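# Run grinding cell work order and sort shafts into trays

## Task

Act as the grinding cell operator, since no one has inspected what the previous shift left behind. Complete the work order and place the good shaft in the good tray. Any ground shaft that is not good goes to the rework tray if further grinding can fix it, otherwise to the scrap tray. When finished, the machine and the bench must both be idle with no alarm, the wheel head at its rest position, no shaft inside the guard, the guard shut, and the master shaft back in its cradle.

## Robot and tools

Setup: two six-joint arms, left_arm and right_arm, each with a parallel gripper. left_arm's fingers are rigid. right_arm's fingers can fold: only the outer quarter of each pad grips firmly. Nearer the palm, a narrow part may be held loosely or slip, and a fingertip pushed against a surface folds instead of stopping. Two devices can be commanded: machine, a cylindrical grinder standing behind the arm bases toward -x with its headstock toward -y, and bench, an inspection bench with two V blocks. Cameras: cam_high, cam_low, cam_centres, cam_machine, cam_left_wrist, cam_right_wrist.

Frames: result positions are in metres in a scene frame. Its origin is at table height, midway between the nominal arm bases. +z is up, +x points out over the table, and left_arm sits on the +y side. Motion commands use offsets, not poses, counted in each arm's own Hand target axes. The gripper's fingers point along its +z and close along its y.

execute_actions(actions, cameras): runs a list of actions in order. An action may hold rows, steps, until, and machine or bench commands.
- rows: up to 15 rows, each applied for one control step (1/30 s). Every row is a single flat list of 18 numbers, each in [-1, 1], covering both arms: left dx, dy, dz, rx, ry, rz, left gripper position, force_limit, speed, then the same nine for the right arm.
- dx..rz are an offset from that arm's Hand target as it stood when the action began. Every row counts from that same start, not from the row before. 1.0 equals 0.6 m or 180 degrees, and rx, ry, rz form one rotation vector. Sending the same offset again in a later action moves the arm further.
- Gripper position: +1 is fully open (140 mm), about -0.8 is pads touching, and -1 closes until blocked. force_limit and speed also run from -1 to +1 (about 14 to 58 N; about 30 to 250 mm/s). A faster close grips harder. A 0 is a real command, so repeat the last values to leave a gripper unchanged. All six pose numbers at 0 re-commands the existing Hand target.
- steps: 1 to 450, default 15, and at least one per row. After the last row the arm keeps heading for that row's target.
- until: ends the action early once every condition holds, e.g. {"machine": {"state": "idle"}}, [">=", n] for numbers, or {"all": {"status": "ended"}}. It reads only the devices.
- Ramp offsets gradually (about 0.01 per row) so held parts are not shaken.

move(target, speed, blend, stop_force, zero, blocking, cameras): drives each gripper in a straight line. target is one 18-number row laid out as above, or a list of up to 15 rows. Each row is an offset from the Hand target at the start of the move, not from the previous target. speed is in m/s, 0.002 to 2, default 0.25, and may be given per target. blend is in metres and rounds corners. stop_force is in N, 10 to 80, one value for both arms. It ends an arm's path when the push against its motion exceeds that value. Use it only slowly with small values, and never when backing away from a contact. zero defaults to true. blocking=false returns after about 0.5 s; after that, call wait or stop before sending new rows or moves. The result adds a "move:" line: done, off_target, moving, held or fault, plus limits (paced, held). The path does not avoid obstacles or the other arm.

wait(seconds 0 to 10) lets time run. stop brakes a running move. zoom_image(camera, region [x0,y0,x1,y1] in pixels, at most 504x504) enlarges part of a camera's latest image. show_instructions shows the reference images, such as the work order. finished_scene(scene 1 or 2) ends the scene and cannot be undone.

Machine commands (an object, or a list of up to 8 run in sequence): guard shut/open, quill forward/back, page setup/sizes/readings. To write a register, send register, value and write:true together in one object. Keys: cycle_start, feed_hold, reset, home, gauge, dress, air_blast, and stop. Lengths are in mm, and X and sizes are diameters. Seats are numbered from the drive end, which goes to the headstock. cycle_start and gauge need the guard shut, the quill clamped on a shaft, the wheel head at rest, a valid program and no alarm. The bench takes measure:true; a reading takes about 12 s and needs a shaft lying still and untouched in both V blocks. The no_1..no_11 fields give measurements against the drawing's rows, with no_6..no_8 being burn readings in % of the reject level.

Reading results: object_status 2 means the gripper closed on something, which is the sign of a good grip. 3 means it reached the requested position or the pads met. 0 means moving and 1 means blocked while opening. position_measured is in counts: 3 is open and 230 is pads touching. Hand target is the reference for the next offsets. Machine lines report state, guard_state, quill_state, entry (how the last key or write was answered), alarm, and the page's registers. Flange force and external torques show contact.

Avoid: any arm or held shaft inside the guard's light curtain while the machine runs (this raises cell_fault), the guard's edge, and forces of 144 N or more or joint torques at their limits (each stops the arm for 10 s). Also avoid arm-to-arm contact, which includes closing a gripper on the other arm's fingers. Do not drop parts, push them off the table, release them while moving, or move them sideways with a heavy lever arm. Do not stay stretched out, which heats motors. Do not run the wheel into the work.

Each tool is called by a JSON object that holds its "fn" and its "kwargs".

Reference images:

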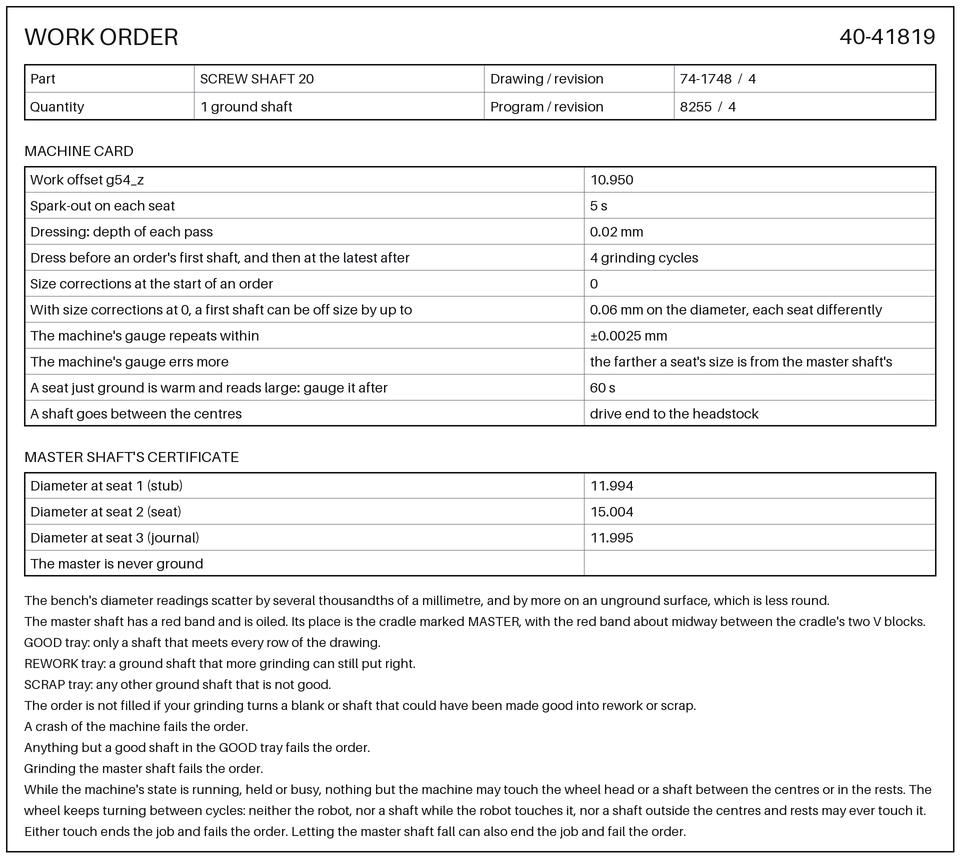

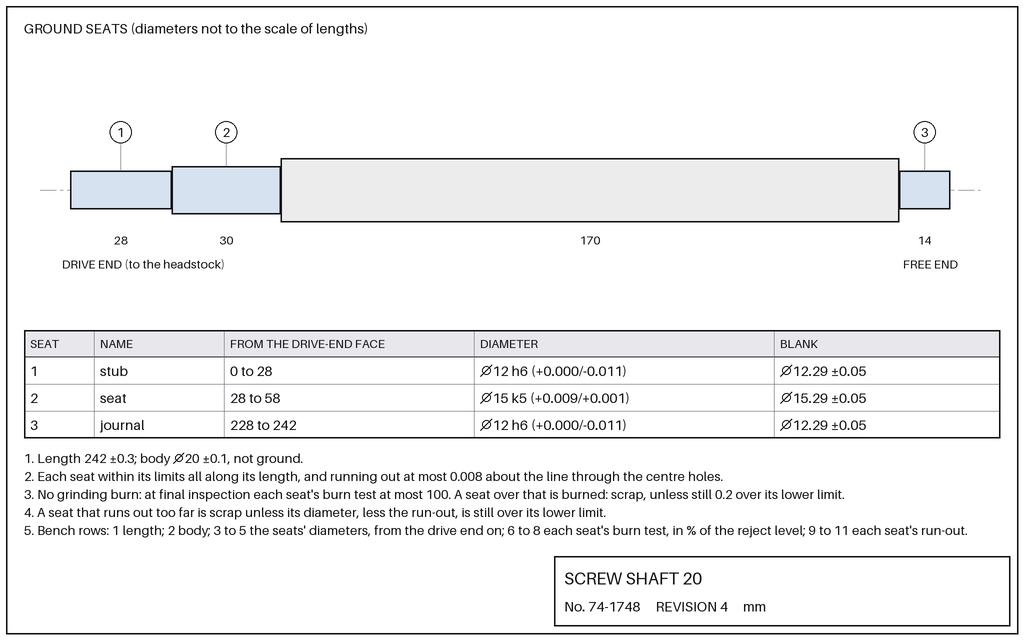

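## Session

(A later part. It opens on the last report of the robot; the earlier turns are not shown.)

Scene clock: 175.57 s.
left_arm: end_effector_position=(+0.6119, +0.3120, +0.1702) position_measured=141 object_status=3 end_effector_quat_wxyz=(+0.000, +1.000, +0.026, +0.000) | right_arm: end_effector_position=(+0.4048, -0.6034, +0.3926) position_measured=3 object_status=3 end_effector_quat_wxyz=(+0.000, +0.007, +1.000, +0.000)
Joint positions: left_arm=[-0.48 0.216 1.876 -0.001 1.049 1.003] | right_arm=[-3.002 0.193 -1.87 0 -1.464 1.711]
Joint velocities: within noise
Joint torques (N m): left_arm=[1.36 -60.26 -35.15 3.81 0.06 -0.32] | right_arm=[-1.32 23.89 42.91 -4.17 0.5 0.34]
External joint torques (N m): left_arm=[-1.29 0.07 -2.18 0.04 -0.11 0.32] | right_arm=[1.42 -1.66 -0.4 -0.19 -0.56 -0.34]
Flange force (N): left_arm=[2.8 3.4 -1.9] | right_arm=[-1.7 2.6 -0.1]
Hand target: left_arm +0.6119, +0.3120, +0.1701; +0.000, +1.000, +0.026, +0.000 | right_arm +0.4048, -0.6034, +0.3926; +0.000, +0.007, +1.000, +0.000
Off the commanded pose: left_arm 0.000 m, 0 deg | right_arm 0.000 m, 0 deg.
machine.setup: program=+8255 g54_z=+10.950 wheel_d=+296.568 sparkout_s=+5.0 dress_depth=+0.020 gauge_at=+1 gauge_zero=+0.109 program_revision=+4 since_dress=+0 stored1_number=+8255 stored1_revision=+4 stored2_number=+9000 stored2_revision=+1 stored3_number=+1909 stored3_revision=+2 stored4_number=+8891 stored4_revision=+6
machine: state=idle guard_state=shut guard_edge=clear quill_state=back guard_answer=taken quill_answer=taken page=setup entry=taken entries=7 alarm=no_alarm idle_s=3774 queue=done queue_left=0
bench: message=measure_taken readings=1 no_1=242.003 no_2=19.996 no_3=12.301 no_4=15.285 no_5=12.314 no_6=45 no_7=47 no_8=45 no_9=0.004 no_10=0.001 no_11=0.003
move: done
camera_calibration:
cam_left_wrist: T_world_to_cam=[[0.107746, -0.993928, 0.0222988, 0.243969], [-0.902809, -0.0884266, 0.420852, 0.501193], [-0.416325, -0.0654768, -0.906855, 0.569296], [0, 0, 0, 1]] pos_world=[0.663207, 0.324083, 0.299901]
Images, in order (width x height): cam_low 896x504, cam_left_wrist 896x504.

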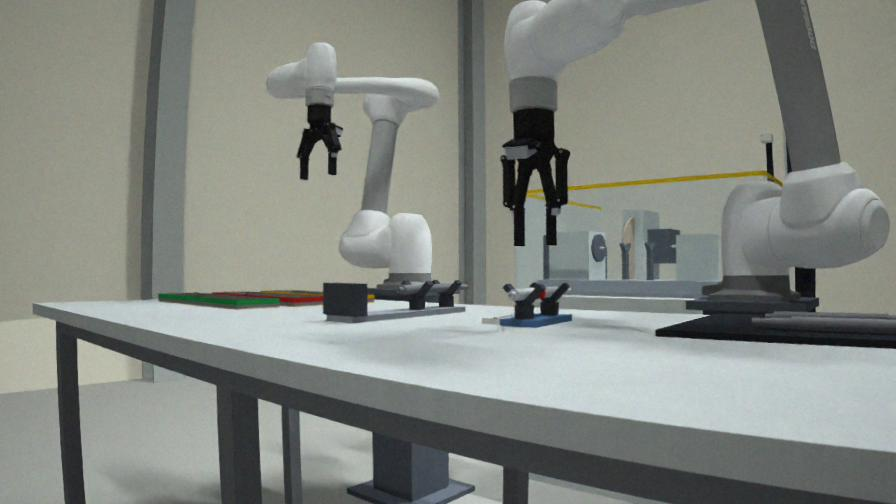

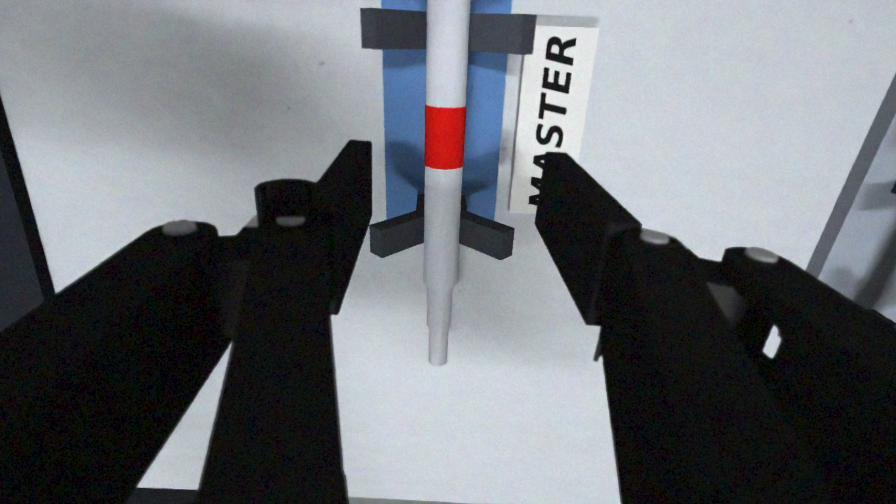

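{"fn": "move", "kwargs": {"target": [[0.0067,0,0.08,0,0,0.002,-0.1,1,1,0,0,0,0,0,0,1,1,1],[0.0067,0,0.156,0,0,0.002,-0.1,1,1,0,0,0,0,0,0,1,1,1]], "speed": [0.12,0.06], "cameras": ["cam_left_wrist","cam_low"]}}

Scene clock: 187.13 s.
left_arm: end_effector_position=(+0.6158, +0.3122, +0.0765) position_measured=141 object_status=3 end_effector_quat_wxyz=(+0.000, +1.000, +0.023, +0.000) | right_arm: end_effector_position=(+0.4048, -0.6034, +0.3926) position_measured=3 object_status=3 end_effector_quat_wxyz=(+0.000, +0.007, +1.000, +0.000)
Joint positions: left_arm=[-0.477 0.313 1.95 -0.001 0.879 1.012] | right_arm=[-3.002 0.193 -1.87 0 -1.464 1.711]
Joint velocities: within noise
Joint torques (N m): left_arm=[1.41 -65.78 -31.54 3.38 0.14 -0.33] | right_arm=[-1.3 23.48 42.9 -4.1 0.45 0.33]
External joint torques (N m): left_arm=[-1.22 -0.16 -1.52 0.03 -0.18 0.33] | right_arm=[1.46 -1.5 -0.33 -0.26 -0.5 -0.33]
Flange force (N): left_arm=[1.5 2.5 -0.9] | right_arm=[-1.5 2.7 -0.1]
Hand target: left_arm +0.6158, +0.3122, +0.0765; +0.000, +1.000, +0.023, +0.000 | right_arm +0.4048, -0.6034, +0.3926; +0.000, +0.007, +1.000, +0.000
Off the commanded pose: left_arm 0.000 m, 0 deg | right_arm 0.000 m, 0 deg.
machine.setup: program=+8255 g54_z=+10.950 wheel_d=+296.568 sparkout_s=+5.0 dress_depth=+0.020 gauge_at=+1 gauge_zero=+0.109 program_revision=+4 since_dress=+0 stored1_number=+8255 stored1_revision=+4 stored2_number=+9000 stored2_revision=+1 stored3_number=+1909 stored3_revision=+2 stored4_number=+8891 stored4_revision=+6
machine: state=idle guard_state=shut guard_edge=clear quill_state=back guard_answer=taken quill_answer=taken page=setup entry=taken entries=7 alarm=no_alarm idle_s=3785 queue=done queue_left=0
bench: message=measure_taken readings=1 no_1=242.003 no_2=19.996 no_3=12.301 no_4=15.285 no_5=12.314 no_6=45 no_7=47 no_8=45 no_9=0.004 no_10=0.001 no_11=0.003
move: done
camera_calibration:
cam_left_wrist: T_world_to_cam=[[0.101565, -0.994579, 0.0223162, 0.24983], [-0.903299, -0.0827985, 0.420946, 0.542758], [-0.416816, -0.0629115, -0.906811, 0.485599], [0, 0, 0, 1]] pos_world=[0.667304, 0.323964, 0.2063]
Images, in order (width x height): cam_low 896x504, cam_left_wrist 896x504.

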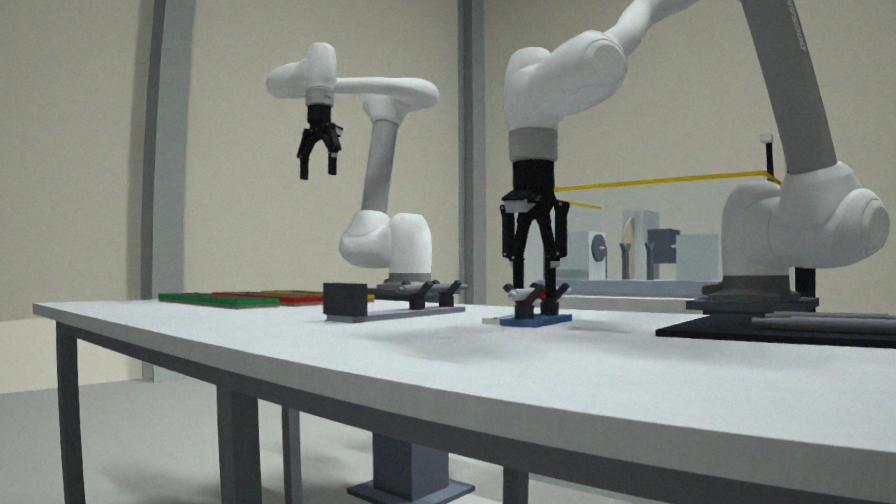

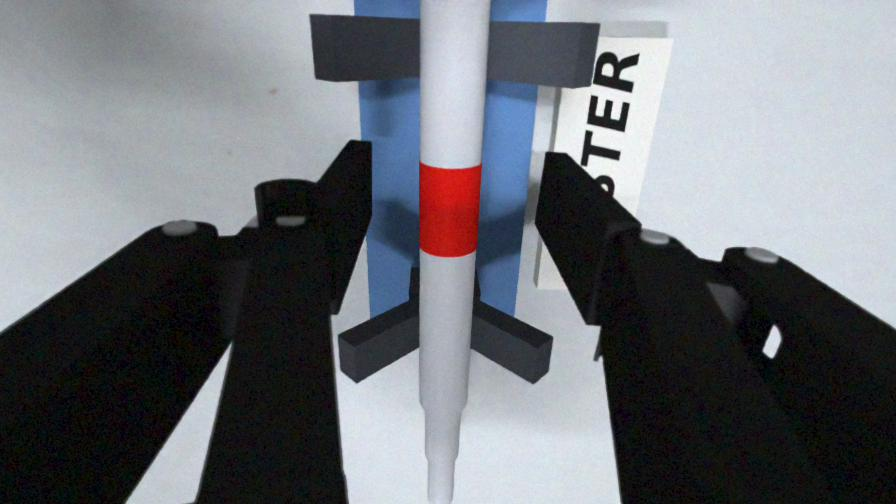

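{"fn": "move", "kwargs": {"target": [0,-0.0055,0,0,0,0,-0.1,1,1,0,0,0,0,0,0,1,1,1], "speed": 0.05, "cameras": ["cam_left_wrist"]}}

{"fn": "execute_actions", "kwargs": {"actions": [{"rows":[[0,0,0,0,0,0,-1,0,-1,0,0,0,0,0,0,1,1,1]],"steps":45}], "cameras": ["cam_left_wrist"]}}

Scene clock: 193.87 s.
left_arm: end_effector_position=(+0.6156, +0.3155, +0.0765) position_measured=141 object_status=3 end_effector_quat_wxyz=(+0.000, +1.000, +0.023, +0.000) | right_arm: end_effector_position=(+0.4048, -0.6034, +0.3926) position_measured=3 object_status=3 end_effector_quat_wxyz=(+0.000, +0.007, +1.000, +0.000)
Joint positions: left_arm=[-0.472 0.311 1.953 -0.001 0.878 1.017] | right_arm=[-3.002 0.193 -1.87 0 -1.464 1.711]
Joint velocities: within noise
Joint torques (N m): left_arm=[1.44 -65.5 -31.5 3.35 0.21 -0.35] | right_arm=[-1.22 23.57 43.02 -4.12 0.52 0.33]
External joint torques (N m): left_arm=[-1.27 -0.19 -1.6 0.07 -0.25 0.35] | right_arm=[1.31 -1.64 -0.77 -0.2 -0.58 -0.33]
Flange force (N): left_arm=[1.6 2.5 -0.9] | right_arm=[-1.2 2.3 0.5]
Hand target: left_arm +0.6156, +0.3155, +0.0765; +0.000, +1.000, +0.023, +0.000 | right_arm +0.4048, -0.6034, +0.3926; +0.000, +0.007, +1.000, +0.000
Off the commanded pose: left_arm 0.000 m, 0 deg | right_arm 0.000 m, 0 deg.
machine.setup: program=+8255 g54_z=+10.950 wheel_d=+296.568 sparkout_s=+5.0 dress_depth=+0.020 gauge_at=+1 gauge_zero=+0.109 program_revision=+4 since_dress=+0 stored1_number=+8255 stored1_revision=+4 stored2_number=+9000 stored2_revision=+1 stored3_number=+1909 stored3_revision=+2 stored4_number=+8891 stored4_revision=+6
machine: state=idle guard_state=shut guard_edge=clear quill_state=back guard_answer=taken quill_answer=taken page=setup entry=taken entries=7 alarm=no_alarm idle_s=3792 queue=done queue_left=0
bench: message=measure_taken readings=1 no_1=242.003 no_2=19.996 no_3=12.301 no_4=15.285 no_5=12.314 no_6=45 no_7=47 no_8=45 no_9=0.004 no_10=0.001 no_11=0.003
move: done
camera_calibration:
cam_left_wrist: T_world_to_cam=[[0.101429, -0.994594, 0.0222595, 0.253239], [-0.903275, -0.0826935, 0.421017, 0.542785], [-0.4169, -0.0628096, -0.90678, 0.48574], [0, 0, 0, 1]] pos_world=[0.667104, 0.327264, 0.2063]
Images, in order (width x height): cam_left_wrist 896x504.

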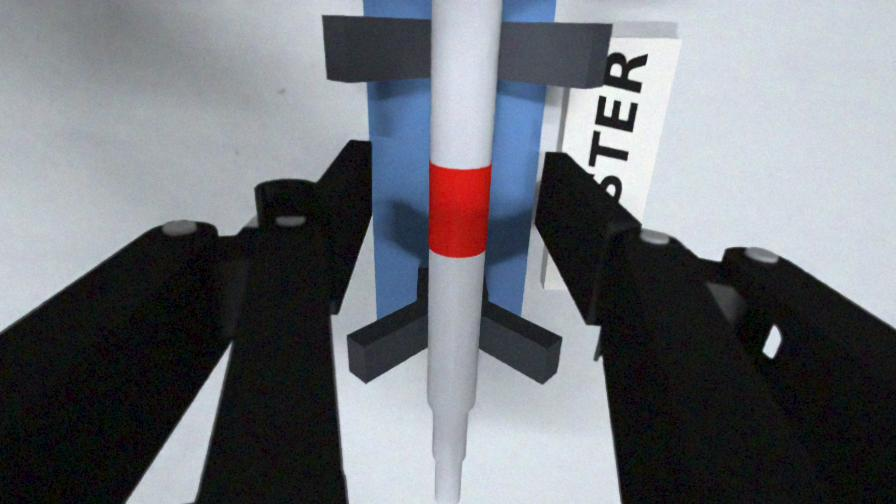

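Scene clock: 195.63 s.
left_arm: end_effector_position=(+0.6157, +0.3155, +0.0765) position_measured=202 object_status=0 end_effector_quat_wxyz=(+0.000, +1.000, +0.023, +0.000) | right_arm: end_effector_position=(+0.4048, -0.6034, +0.3926) position_measured=3 object_status=3 end_effector_quat_wxyz=(+0.000, +0.007, +1.000, +0.000)
Joint positions: left_arm=[-0.472 0.311 1.953 -0.001 0.878 1.017] | right_arm=[-3.002 0.193 -1.87 0 -1.464 1.711]
Joint velocities: within noise
Joint torques (N m): left_arm=[1.9 -59.12 -28.26 4.41 -0.24 0.41] | right_arm=[-1.13 23.22 43 -4.15 0.51 0.39]
External joint torques (N m): left_arm=[-1.82 -6.64 -4.84 -1 0.2 -0.41] | right_arm=[1.35 -0.74 -0.45 -0.2 -0.57 -0.39]
Flange force (N): left_arm=[-1.4 3.3 -11.3] | right_arm=[-0.1 2.2 -0.2]
Hand target: left_arm +0.6156, +0.3155, +0.0765; +0.000, +1.000, +0.023, +0.000 | right_arm +0.4048, -0.6034, +0.3926; +0.000, +0.007, +1.000, +0.000
Off the commanded pose: left_arm 0.000 m, 0 deg | right_arm 0.000 m, 0 deg.
machine.setup: program=+8255 g54_z=+10.950 wheel_d=+296.568 sparkout_s=+5.0 dress_depth=+0.020 gauge_at=+1 gauge_zero=+0.109 program_revision=+4 since_dress=+0 stored1_number=+8255 stored1_revision=+4 stored2_number=+9000 stored2_revision=+1 stored3_number=+1909 stored3_revision=+2 stored4_number=+8891 stored4_revision=+6
machine: state=idle guard_state=shut guard_edge=clear quill_state=back guard_answer=taken quill_answer=taken page=setup entry=taken entries=7 alarm=no_alarm idle_s=3794 queue=done queue_left=0
bench: message=measure_taken readings=1 no_1=242.003 no_2=19.996 no_3=12.301 no_4=15.285 no_5=12.314 no_6=45 no_7=47 no_8=45 no_9=0.004 no_10=0.001 no_11=0.003
camera_calibration:
cam_left_wrist: T_world_to_cam=[[0.101472, -0.994587, 0.022357, 0.253188], [-0.903327, -0.0827002, 0.420904, 0.542846], [-0.416777, -0.0629059, -0.90683, 0.4857], [0, 0, 0, 1]] pos_world=[0.667104, 0.327264, 0.2063]
Images, in order (width x height): cam_left_wrist 896x504.

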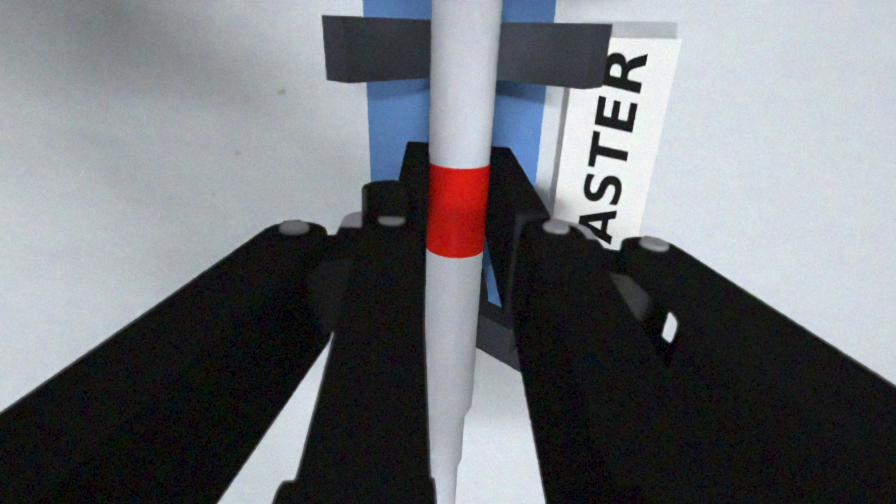

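{"fn": "execute_actions", "kwargs": {"actions": [{"machine":{"guard":"open"},"steps":2}], "cameras": []}}

{"fn": "move", "kwargs": {"target": [[0,0,-0.206,0,0,0,-1,0,-1,0,0,0,0,0,0,1,1,1],[-0.4627,0.4216,-0.7058,0,0,-0.4853,-1,0,-1,0,0,0,0,0,0,1,1,1]], "blend": [0.02,0], "speed": [0.08,0.3], "cameras": ["cam_high","cam_left_wrist"]}}

Scene clock: 207.23 s.
left_arm: end_effector_position=(+0.6156, +0.3155, +0.0765) position_measured=202 object_status=2 end_effector_quat_wxyz=(+0.000, +1.000, +0.023, +0.000) | right_arm: end_effector_position=(+0.4048, -0.6034, +0.3926) position_measured=3 object_status=3 end_effector_quat_wxyz=(+0.000, +0.007, +1.000, +0.000)
Joint positions: left_arm=[-0.472 0.311 1.953 -0.001 0.878 1.017] | right_arm=[-3.002 0.193 -1.87 0 -1.464 1.711]
Joint velocities: within noise
Joint torques (N m): left_arm=[1.78 -60.19 -28.56 4.4 0 0.45] | right_arm=[-1.4 23.32 42.94 -4.2 0.56 0.35]
External joint torques (N m): left_arm=[-1.57 -5.54 -4.58 -0.98 -0.05 -0.45] | right_arm=[1.52 -1.07 -0.48 -0.15 -0.62 -0.35]
Flange force (N): left_arm=[-0.5 3.4 -9.4] | right_arm=[-0.6 2.7 -0.2]
Hand target: left_arm +0.6156, +0.3155, +0.0765; +0.000, +1.000, +0.023, +0.000 | right_arm +0.4048, -0.6034, +0.3926; +0.000, +0.007, +1.000, +0.000
Tool commands: left_gripper/position=-1.0 left_gripper/force_limit=+0.0 left_gripper/speed=-1.0 right_gripper/position=+1.0 right_gripper/force_limit=+1.0 right_gripper/speed=+1.0
Off the commanded pose: left_arm 0.000 m, 0 deg | right_arm 0.000 m, 0 deg.
machine.setup: program=+8255 g54_z=+10.950 wheel_d=+296.568 sparkout_s=+5.0 dress_depth=+0.020 gauge_at=+1 gauge_zero=+0.109 program_revision=+4 since_dress=+0 stored1_number=+8255 stored1_revision=+4 stored2_number=+9000 stored2_revision=+1 stored3_number=+1909 stored3_revision=+2 stored4_number=+8891 stored4_revision=+6
machine: state=idle guard_state=between guard_edge=clear quill_state=back guard_answer=taken quill_answer=taken page=setup entry=taken entries=7 alarm=no_alarm idle_s=3805 queue=running queue_left=0
bench: message=measure_taken readings=1 no_1=242.003 no_2=19.996 no_3=12.301 no_4=15.285 no_5=12.314 no_6=45 no_7=47 no_8=45 no_9=0.004 no_10=0.001 no_11=0.003
No camera images: "cameras" was empty.

Scene clock: 211.70 s.
left_arm: end_effector_position=(+0.3503, +0.0501, +0.5003) position_measured=202 object_status=2 end_effector_quat_wxyz=(+0.000, +0.707, +0.707, +0.000) | right_arm: end_effector_position=(+0.4048, -0.6034, +0.3926) position_measured=3 object_status=3 end_effector_quat_wxyz=(+0.000, +0.007, +1.000, +0.000)
Joint positions: left_arm=[-1.092 0.085 1.415 -0.001 1.641 -1.128] | right_arm=[-3.002 0.193 -1.87 0 -1.464 1.711]
Joint velocities: within noise
Joint torques (N m): left_arm=[1.9 -54.83 -43.72 4.31 0.17 -0.34] | right_arm=[-1.2 23.33 42.99 -4.14 0.53 0.31]
External joint torques (N m): left_arm=[-1.76 2.8 0.93 0.11 -0.13 0.34] | right_arm=[1.25 -0.95 -0.54 -0.22 -0.58 -0.31]
Flange force (N): left_arm=[-3.5 -0.7 1.7] | right_arm=[-0.4 2.2 0.0]
Hand target: left_arm +0.3503, +0.0501, +0.5003; +0.000, +0.707, +0.707, +0.000 | right_arm +0.4048, -0.6034, +0.3926; +0.000, +0.007, +1.000, +0.000
Off the commanded pose: left_arm 0.000 m, 0 deg | right_arm 0.000 m, 0 deg.
machine.setup: program=+8255 g54_z=+10.950 wheel_d=+296.568 sparkout_s=+5.0 dress_depth=+0.020 gauge_at=+1 gauge_zero=+0.109 program_revision=+4 since_dress=+0 stored1_number=+8255 stored1_revision=+4 stored2_number=+9000 stored2_revision=+1 stored3_number=+1909 stored3_revision=+2 stored4_number=+8891 stored4_revision=+6
machine: state=idle guard_state=open guard_edge=clear quill_state=back guard_answer=taken quill_answer=taken page=setup entry=taken entries=7 alarm=no_alarm idle_s=3810 queue=done queue_left=0
bench: message=measure_taken readings=1 no_1=242.003 no_2=19.996 no_3=12.301 no_4=15.285 no_5=12.314 no_6=45 no_7=47 no_8=45 no_9=0.004 no_10=0.001 no_11=0.003
move: done
camera_calibration:
cam_left_wrist: T_world_to_cam=[[0.99823, 0.0554759, 0.0214245, -0.35952], [0.0413503, -0.906404, 0.420382, -0.186504], [0.0427403, -0.418752, -0.907094, 0.599602], [0, 0, 0, 1]] pos_world=[0.340969, 0.101981, 0.630001]
Images, in order (width x height): cam_high 896x504, cam_left_wrist 896x504.

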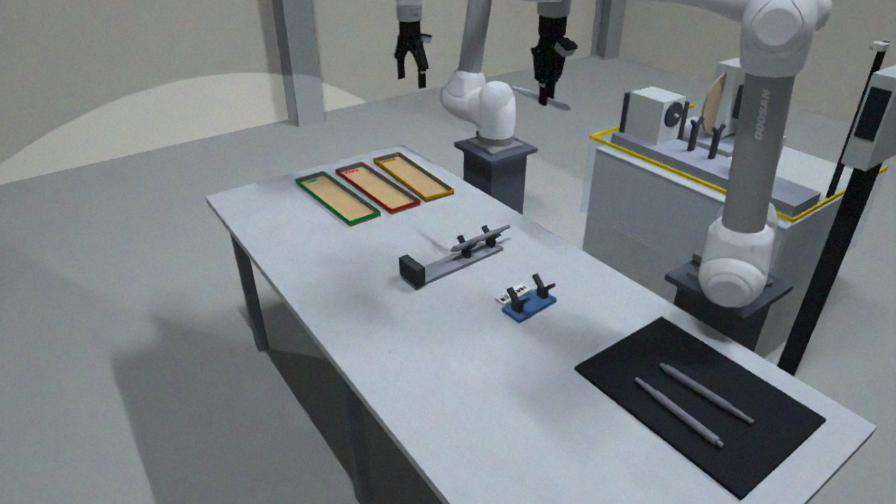

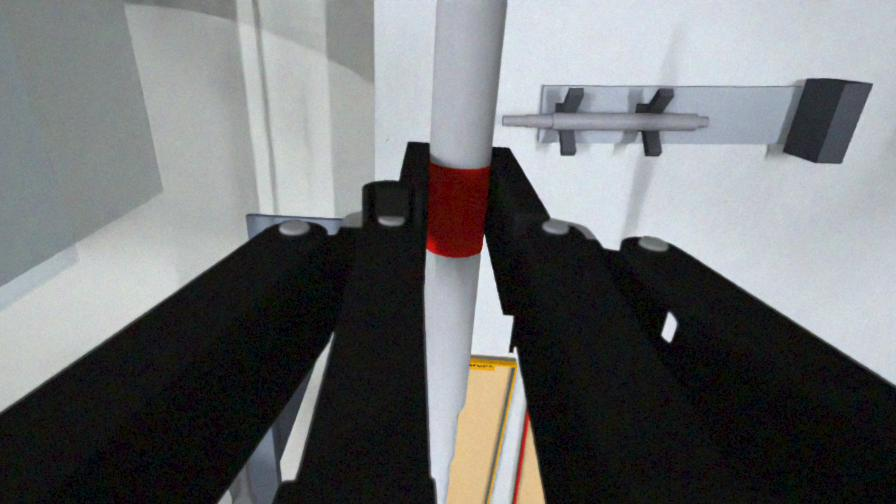

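{"fn": "move", "kwargs": {"target": [-0.1335,-0.75,0,0,0,0,-1,0,-1,0,0,0,0,0,0,1,1,1], "speed": 0.35, "cameras": []}}

{"fn": "move", "kwargs": {"target": [[0.063,-0.897,0,0,0,0,-1,0,-1,0,0,0,0,0,0,1,1,1],[0.063,-0.897,0.3,0,0,0,-1,0,-1,0,0,0,0,0,0,1,1,1]], "speed": [0.3,0.15], "blend": [0.05,0], "cameras": ["cam_centres","cam_left_wrist","cam_machine"]}}

Scene clock: 220.13 s.
left_arm: end_effector_position=(-0.0996, -0.0299, +0.5007) position_measured=202 object_status=2 end_effector_quat_wxyz=(+0.000, +0.707, +0.707, +0.000) | right_arm: end_effector_position=(+0.4048, -0.6034, +0.3926) position_measured=3 object_status=3 end_effector_quat_wxyz=(+0.000, +0.007, +1.000, +0.000)
Joint positions: left_arm=[-1.838 0.126 1.369 -0.001 1.646 -1.875] | right_arm=[-3.002 0.193 -1.87 0 -1.464 1.711]
Joint velocities: within noise
Joint torques (N m): left_arm=[1.32 -59.77 -43.58 4.35 0.18 -0.3] | right_arm=[-1.35 23.53 43.11 -4.09 0.54 0.38]
External joint torques (N m): left_arm=[-1.35 3.31 0.71 0.04 -0.14 0.3] | right_arm=[1.29 -1.04 -0.64 -0.27 -0.6 -0.38]
Flange force (N): left_arm=[-3.5 -2.6 1.2] | right_arm=[-0.4 2.1 0.1]
Hand target: left_arm -0.0998, -0.0299, +0.5006; +0.000, +0.707, +0.707, +0.000 | right_arm +0.4048, -0.6034, +0.3926; +0.000, +0.007, +1.000, +0.000
Off the commanded pose: left_arm 0.000 m, 0 deg | right_arm 0.000 m, 0 deg.
machine.setup: program=+8255 g54_z=+10.950 wheel_d=+296.568 sparkout_s=+5.0 dress_depth=+0.020 gauge_at=+1 gauge_zero=+0.109 program_revision=+4 since_dress=+0 stored1_number=+8255 stored1_revision=+4 stored2_number=+9000 stored2_revision=+1 stored3_number=+1909 stored3_revision=+2 stored4_number=+8891 stored4_revision=+6
machine: state=idle guard_state=open guard_edge=clear quill_state=back guard_answer=taken quill_answer=taken page=setup entry=taken entries=7 alarm=no_alarm idle_s=3818 queue=done queue_left=0
bench: message=measure_taken readings=1 no_1=242.003 no_2=19.996 no_3=12.301 no_4=15.285 no_5=12.314 no_6=45 no_7=47 no_8=45 no_9=0.004 no_10=0.001 no_11=0.003
move: done
No camera images: "cameras" was empty.

Scene clock: 223.50 s.
left_arm: end_effector_position=(-0.6381, +0.0080, +0.3210) position_measured=202 object_status=2 end_effector_quat_wxyz=(+0.000, +0.707, +0.707, +0.000) | right_arm: end_effector_position=(+0.4048, -0.6034, +0.3926) position_measured=3 object_status=3 end_effector_quat_wxyz=(+0.000, +0.007, +1.000, +0.000)
Joint positions: left_arm=[-2.45 0.593 1.043 0 1.505 -2.485] | right_arm=[-3.002 0.193 -1.87 0 -1.464 1.711]
Joint velocities: within noise
Joint torques (N m): left_arm=[1.05 -106.97 -43.83 4.35 0.13 -0.36] | right_arm=[-1.28 23.86 42.92 -4.15 0.49 0.32]
External joint torques (N m): left_arm=[-1.18 4.54 0.87 0.02 -0.11 0.36] | right_arm=[1.53 -1.49 -0.31 -0.21 -0.54 -0.32]
Flange force (N): left_arm=[-2.9 -4.9 2.1] | right_arm=[-1.5 2.9 -0.2]
Hand target: left_arm -0.6381, +0.0080, +0.3210; +0.000, +0.707, +0.707, +0.000 | right_arm +0.4048, -0.6034, +0.3926; +0.000, +0.007, +1.000, +0.000
Off the commanded pose: left_arm 0.000 m, 0 deg | right_arm 0.000 m, 0 deg.
machine.setup: program=+8255 g54_z=+10.950 wheel_d=+296.568 sparkout_s=+5.0 dress_depth=+0.020 gauge_at=+1 gauge_zero=+0.109 program_revision=+4 since_dress=+0 stored1_number=+8255 stored1_revision=+4 stored2_number=+9000 stored2_revision=+1 stored3_number=+1909 stored3_revision=+2 stored4_number=+8891 stored4_revision=+6
machine: state=idle guard_state=open guard_edge=clear quill_state=back guard_answer=taken quill_answer=taken page=setup entry=taken entries=7 alarm=no_alarm idle_s=3821 queue=done queue_left=0
bench: message=measure_taken readings=1 no_1=242.003 no_2=19.996 no_3=12.301 no_4=15.285 no_5=12.314 no_6=45 no_7=47 no_8=45 no_9=0.004 no_10=0.001 no_11=0.003
move: done
camera_calibration:
cam_left_wrist: T_world_to_cam=[[0.99823, 0.0554759, 0.0214245, 0.633305], [0.0413503, -0.906404, 0.420382, -0.108461], [0.0427403, -0.418752, -0.907094, 0.461666], [0, 0, 0, 1]] pos_world=[-0.647431, 0.0598813, 0.450801]
Images, in order (width x height): cam_centres 896x504, cam_machine 896x504, cam_left_wrist 896x504.

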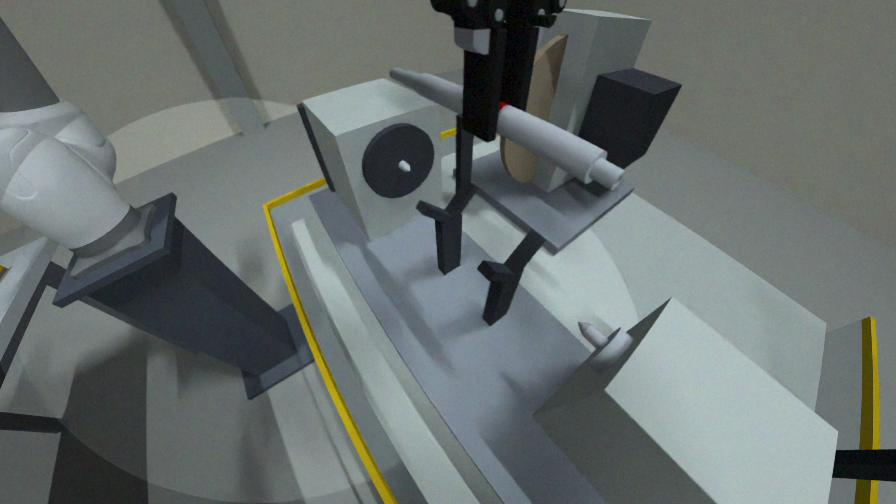

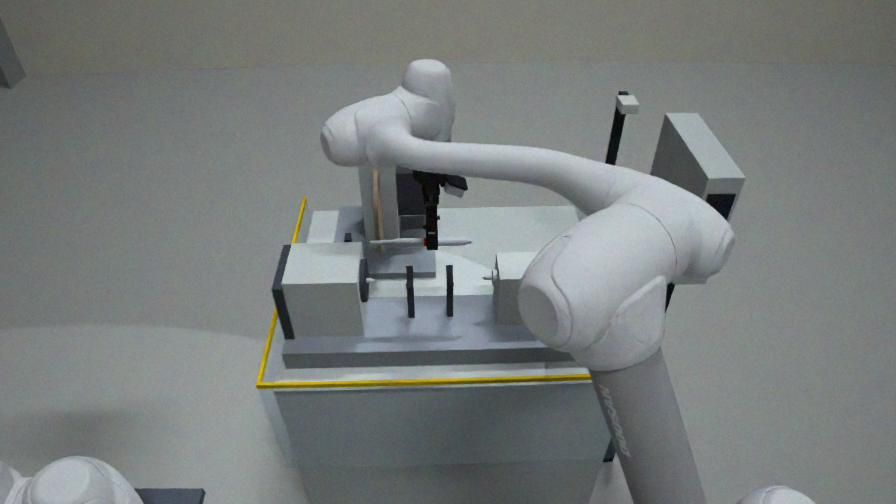

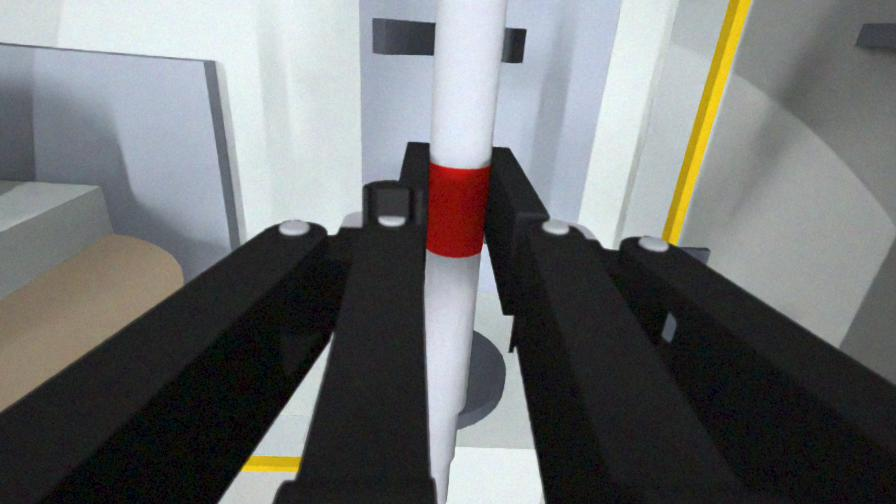

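{"fn": "move", "kwargs": {"target": [[0,-0.0032,0.15,0,0,0,-1,0,-1,0,0,0,0,0,0,1,1,1],[0,-0.0032,0.185,0,0,0,-1,0,-1,0,0,0,0,0,0,1,1,1]], "speed": [0.12,0.05], "cameras": ["cam_centres","cam_left_wrist"]}}

{"fn": "zoom_image", "kwargs": {"camera": "cam_centres", "region": [380, 100, 640, 350]}}

Scene clock: 240.80 s.
left_arm: end_effector_position=(-0.6401, +0.0080, +0.2100) position_measured=202 object_status=2 end_effector_quat_wxyz=(+0.000, +0.707, +0.707, +0.000) | right_arm: end_effector_position=(+0.4048, -0.6034, +0.3926) position_measured=3 object_status=3 end_effector_quat_wxyz=(+0.000, +0.007, +1.000, +0.000)
Joint positions: left_arm=[-2.451 0.627 1.189 0 1.325 -2.487] | right_arm=[-3.002 0.193 -1.87 0 -1.464 1.711]
Joint velocities: within noise
Joint torques (N m): left_arm=[0.74 -109.03 -42.44 4.25 0.18 -0.36] | right_arm=[-0.96 23.47 42.99 -4.16 0.49 0.35]
External joint torques (N m): left_arm=[-1.09 5.22 0.79 -0.02 -0.16 0.36] | right_arm=[0.99 -1.06 -0.46 -0.2 -0.55 -0.35]
Flange force (N): left_arm=[-3.5 -5.4 3.4] | right_arm=[-0.8 1.5 -0.1]
Hand target: left_arm -0.6401, +0.0080, +0.2101; +0.000, +0.707, +0.707, +0.000 | right_arm +0.4048, -0.6034, +0.3926; +0.000, +0.007, +1.000, +0.000
Off the commanded pose: left_arm 0.000 m, 0 deg | right_arm 0.000 m, 0 deg.
machine.setup: program=+8255 g54_z=+10.950 wheel_d=+296.568 sparkout_s=+5.0 dress_depth=+0.020 gauge_at=+1 gauge_zero=+0.109 program_revision=+4 since_dress=+0 stored1_number=+8255 stored1_revision=+4 stored2_number=+9000 stored2_revision=+1 stored3_number=+1909 stored3_revision=+2 stored4_number=+8891 stored4_revision=+6
machine: state=idle guard_state=open guard_edge=clear quill_state=back guard_answer=taken quill_answer=taken page=setup entry=taken entries=7 alarm=no_alarm idle_s=3838 queue=done queue_left=0
bench: message=measure_taken readings=1 no_1=242.003 no_2=19.996 no_3=12.301 no_4=15.285 no_5=12.314 no_6=45 no_7=47 no_8=45 no_9=0.004 no_10=0.001 no_11=0.003
move: done
camera_calibration:
cam_left_wrist: T_world_to_cam=[[0.998234, 0.0554335, 0.0213342, 0.637716], [0.0413499, -0.906406, 0.420378, -0.0617145], [0.0426406, -0.418754, -0.907098, 0.361001], [0, 0, 0, 1]] pos_world=[-0.649431, 0.0598813, 0.339801]
Images, in order (width x height): cam_centres 896x504, cam_left_wrist 896x504.

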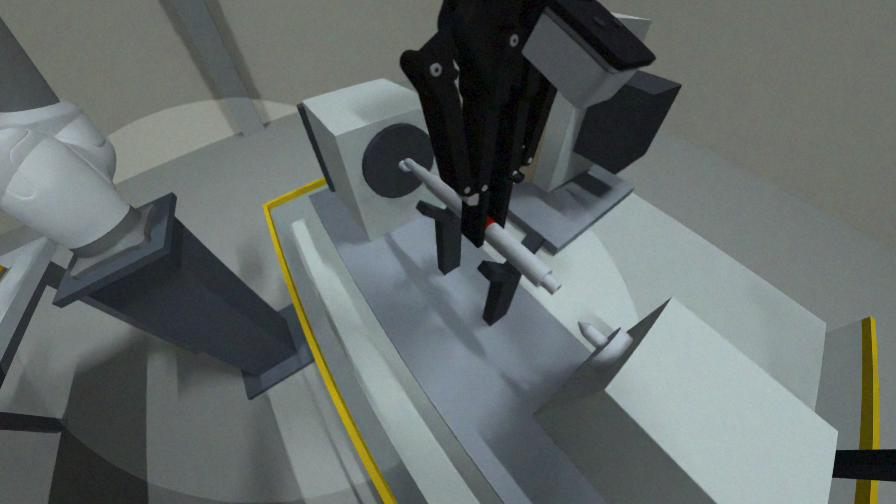

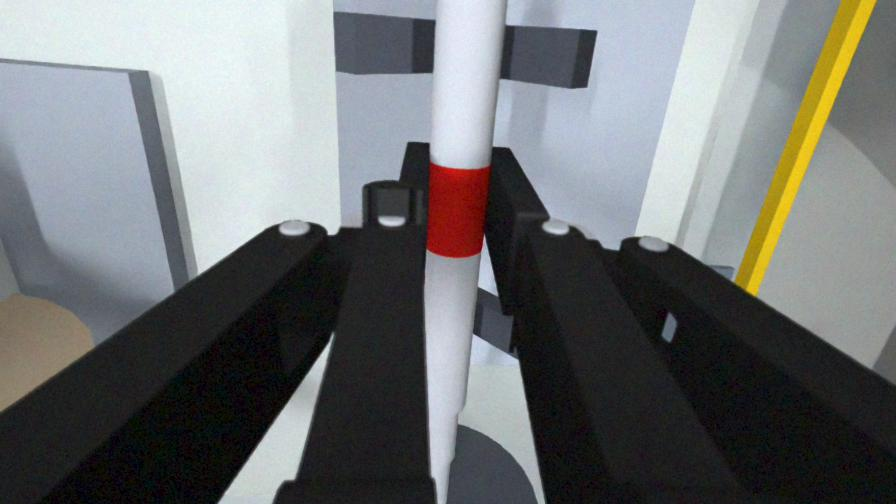

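Scaled by 1.938 from the camera's 896x504 image, which has a finer 1280x720 frame.

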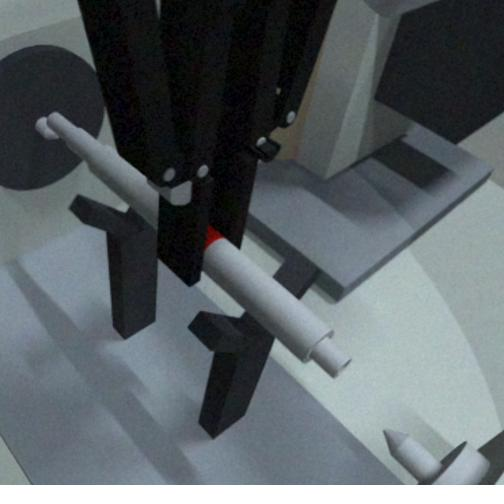

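{"fn": "move", "kwargs": {"target": [0.006,0,0,0,0,0,-1,0,-1,0,0,0,0,0,0,1,1,1], "speed": 0.03, "cameras": []}}

{"fn": "move", "kwargs": {"target": [0,0,0.05,0,0,0,-1,0,-1,0,0,0,0,0,0,1,1,1], "speed": 0.012, "stop_force": 12, "cameras": ["cam_centres","cam_left_wrist"]}}

{"fn": "zoom_image", "kwargs": {"camera": "cam_centres", "region": [380, 100, 640, 350]}}

Scene clock: 256.60 s.
left_arm: end_effector_position=(-0.6401, +0.0116, +0.2100) position_measured=202 object_status=2 end_effector_quat_wxyz=(+0.000, +0.707, +0.707, +0.000) | right_arm: end_effector_position=(+0.4048, -0.6034, +0.3926) position_measured=3 object_status=3 end_effector_quat_wxyz=(+0.000, +0.007, +1.000, +0.000)
Joint positions: left_arm=[-2.454 0.623 1.195 0 1.323 -2.49] | right_arm=[-3.002 0.193 -1.87 0 -1.464 1.711]
Joint velocities: within noise
Joint torques (N m): left_arm=[1.33 -108.39 -42.59 4.21 0.2 -0.35] | right_arm=[-1.44 23.59 42.94 -4.14 0.54 0.32]
External joint torques (N m): left_arm=[-1.5 4.79 0.94 0.02 -0.18 0.35] | right_arm=[1.49 -1.42 -0.43 -0.22 -0.6 -0.32]
Flange force (N): left_arm=[-2.3 -4.8 3.4] | right_arm=[-1.2 2.7 -0.1]
Hand target: left_arm -0.6401, +0.0116, +0.2100; +0.000, +0.707, +0.707, +0.000 | right_arm +0.4048, -0.6034, +0.3926; +0.000, +0.007, +1.000, +0.000
Off the commanded pose: left_arm 0.000 m, 0 deg | right_arm 0.000 m, 0 deg.
machine.setup: program=+8255 g54_z=+10.950 wheel_d=+296.568 sparkout_s=+5.0 dress_depth=+0.020 gauge_at=+1 gauge_zero=+0.109 program_revision=+4 since_dress=+0 stored1_number=+8255 stored1_revision=+4 stored2_number=+9000 stored2_revision=+1 stored3_number=+1909 stored3_revision=+2 stored4_number=+8891 stored4_revision=+6
machine: state=idle guard_state=open guard_edge=clear quill_state=back guard_answer=taken quill_answer=taken page=setup entry=taken entries=7 alarm=no_alarm idle_s=3854 queue=done queue_left=0
bench: message=measure_taken readings=1 no_1=242.003 no_2=19.996 no_3=12.301 no_4=15.285 no_5=12.314 no_6=45 no_7=47 no_8=45 no_9=0.004 no_10=0.001 no_11=0.003
move: done
No camera images: "cameras" was empty.

Scene clock: 258.40 s.
left_arm: end_effector_position=(-0.6404, +0.0115, +0.1959) position_measured=202 object_status=2 end_effector_quat_wxyz=(+0.000, +0.707, +0.707, -0.001) | right_arm: end_effector_position=(+0.4048, -0.6034, +0.3926) position_measured=3 object_status=3 end_effector_quat_wxyz=(+0.000, +0.007, +1.000, +0.000)
Joint positions: left_arm=[-2.454 0.629 1.211 0 1.3 -2.49] | right_arm=[-3.002 0.193 -1.87 0 -1.464 1.711]
Joint velocities: within noise
Joint torques (N m): left_arm=[6.96 -95.49 -29.91 6.34 3.78 -0.33] | right_arm=[-1.14 23.34 43 -4.16 0.51 0.32]
External joint torques (N m): left_arm=[-7.11 -8.42 -11.49 -2.13 -3.76 0.33] | right_arm=[1.37 -1.32 -0.53 -0.19 -0.56 -0.32]
Flange force (N): left_arm=[-2.8 -15.2 -10.5] | right_arm=[-1.0 2.5 0.1]
Hand target: left_arm -0.6403, +0.0115, +0.1959; +0.000, +0.707, +0.707, -0.001 (not the last commanded pose) | right_arm +0.4048, -0.6034, +0.3926; +0.000, +0.007, +1.000, +0.000
Off the commanded pose: left_arm 0.016 m, 0 deg | right_arm 0.000 m, 0 deg.
machine.setup: program=+8255 g54_z=+10.950 wheel_d=+296.568 sparkout_s=+5.0 dress_depth=+0.020 gauge_at=+1 gauge_zero=+0.109 program_revision=+4 since_dress=+0 stored1_number=+8255 stored1_revision=+4 stored2_number=+9000 stored2_revision=+1 stored3_number=+1909 stored3_revision=+2 stored4_number=+8891 stored4_revision=+6
machine: state=idle guard_state=open guard_edge=clear quill_state=back guard_answer=taken quill_answer=taken page=setup entry=taken entries=7 alarm=no_alarm idle_s=3856 queue=done queue_left=0
bench: message=measure_taken readings=1 no_1=242.003 no_2=19.996 no_3=12.301 no_4=15.285 no_5=12.314 no_6=45 no_7=47 no_8=45 no_9=0.004 no_10=0.001 no_11=0.003
move: contact (left_arm)
camera_calibration:
cam_left_wrist: T_world_to_cam=[[0.998256, 0.0552769, 0.0207206, 0.638143], [0.0414432, -0.906185, 0.420846, -0.0525832], [0.0420397, -0.419253, -0.906895, 0.349205], [0, 0, 0, 1]] pos_world=[-0.649531, 0.0634809, 0.3256]
Images, in order (width x height): cam_centres 896x504, cam_left_wrist 896x504.

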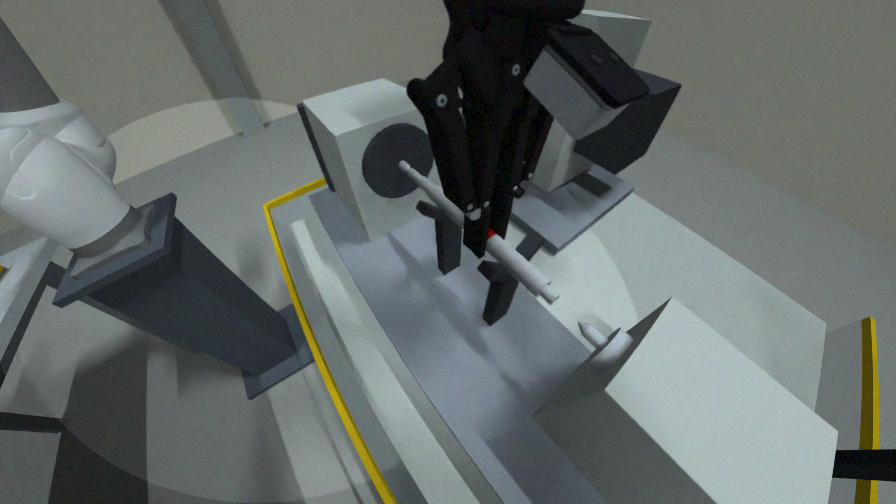

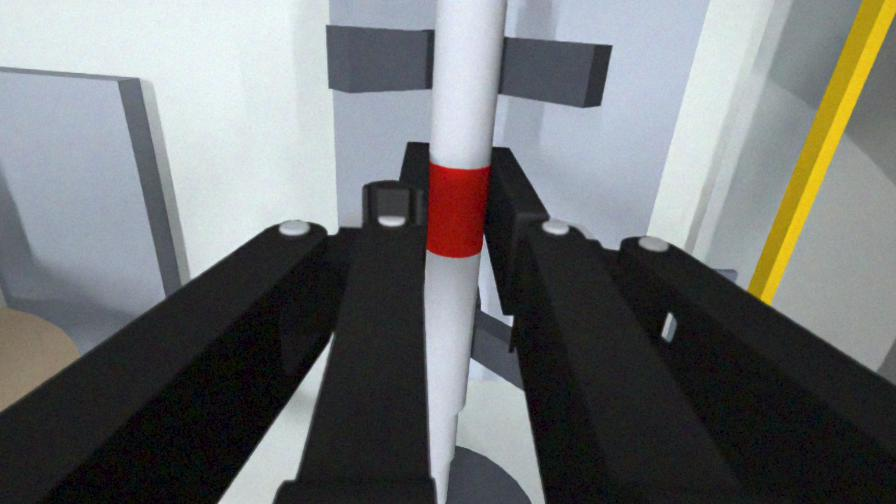

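Scaled by 1.938 from the camera's 896x504 image, which has a finer 1280x720 frame.

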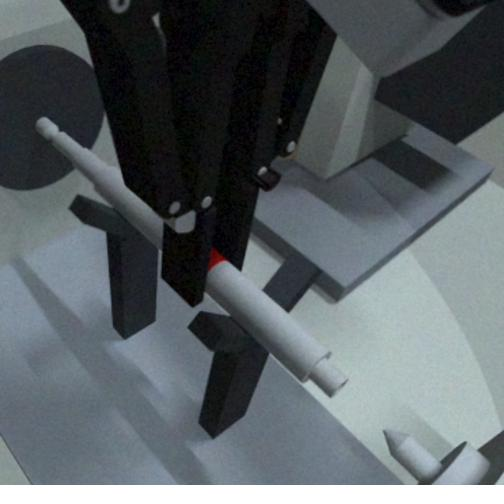

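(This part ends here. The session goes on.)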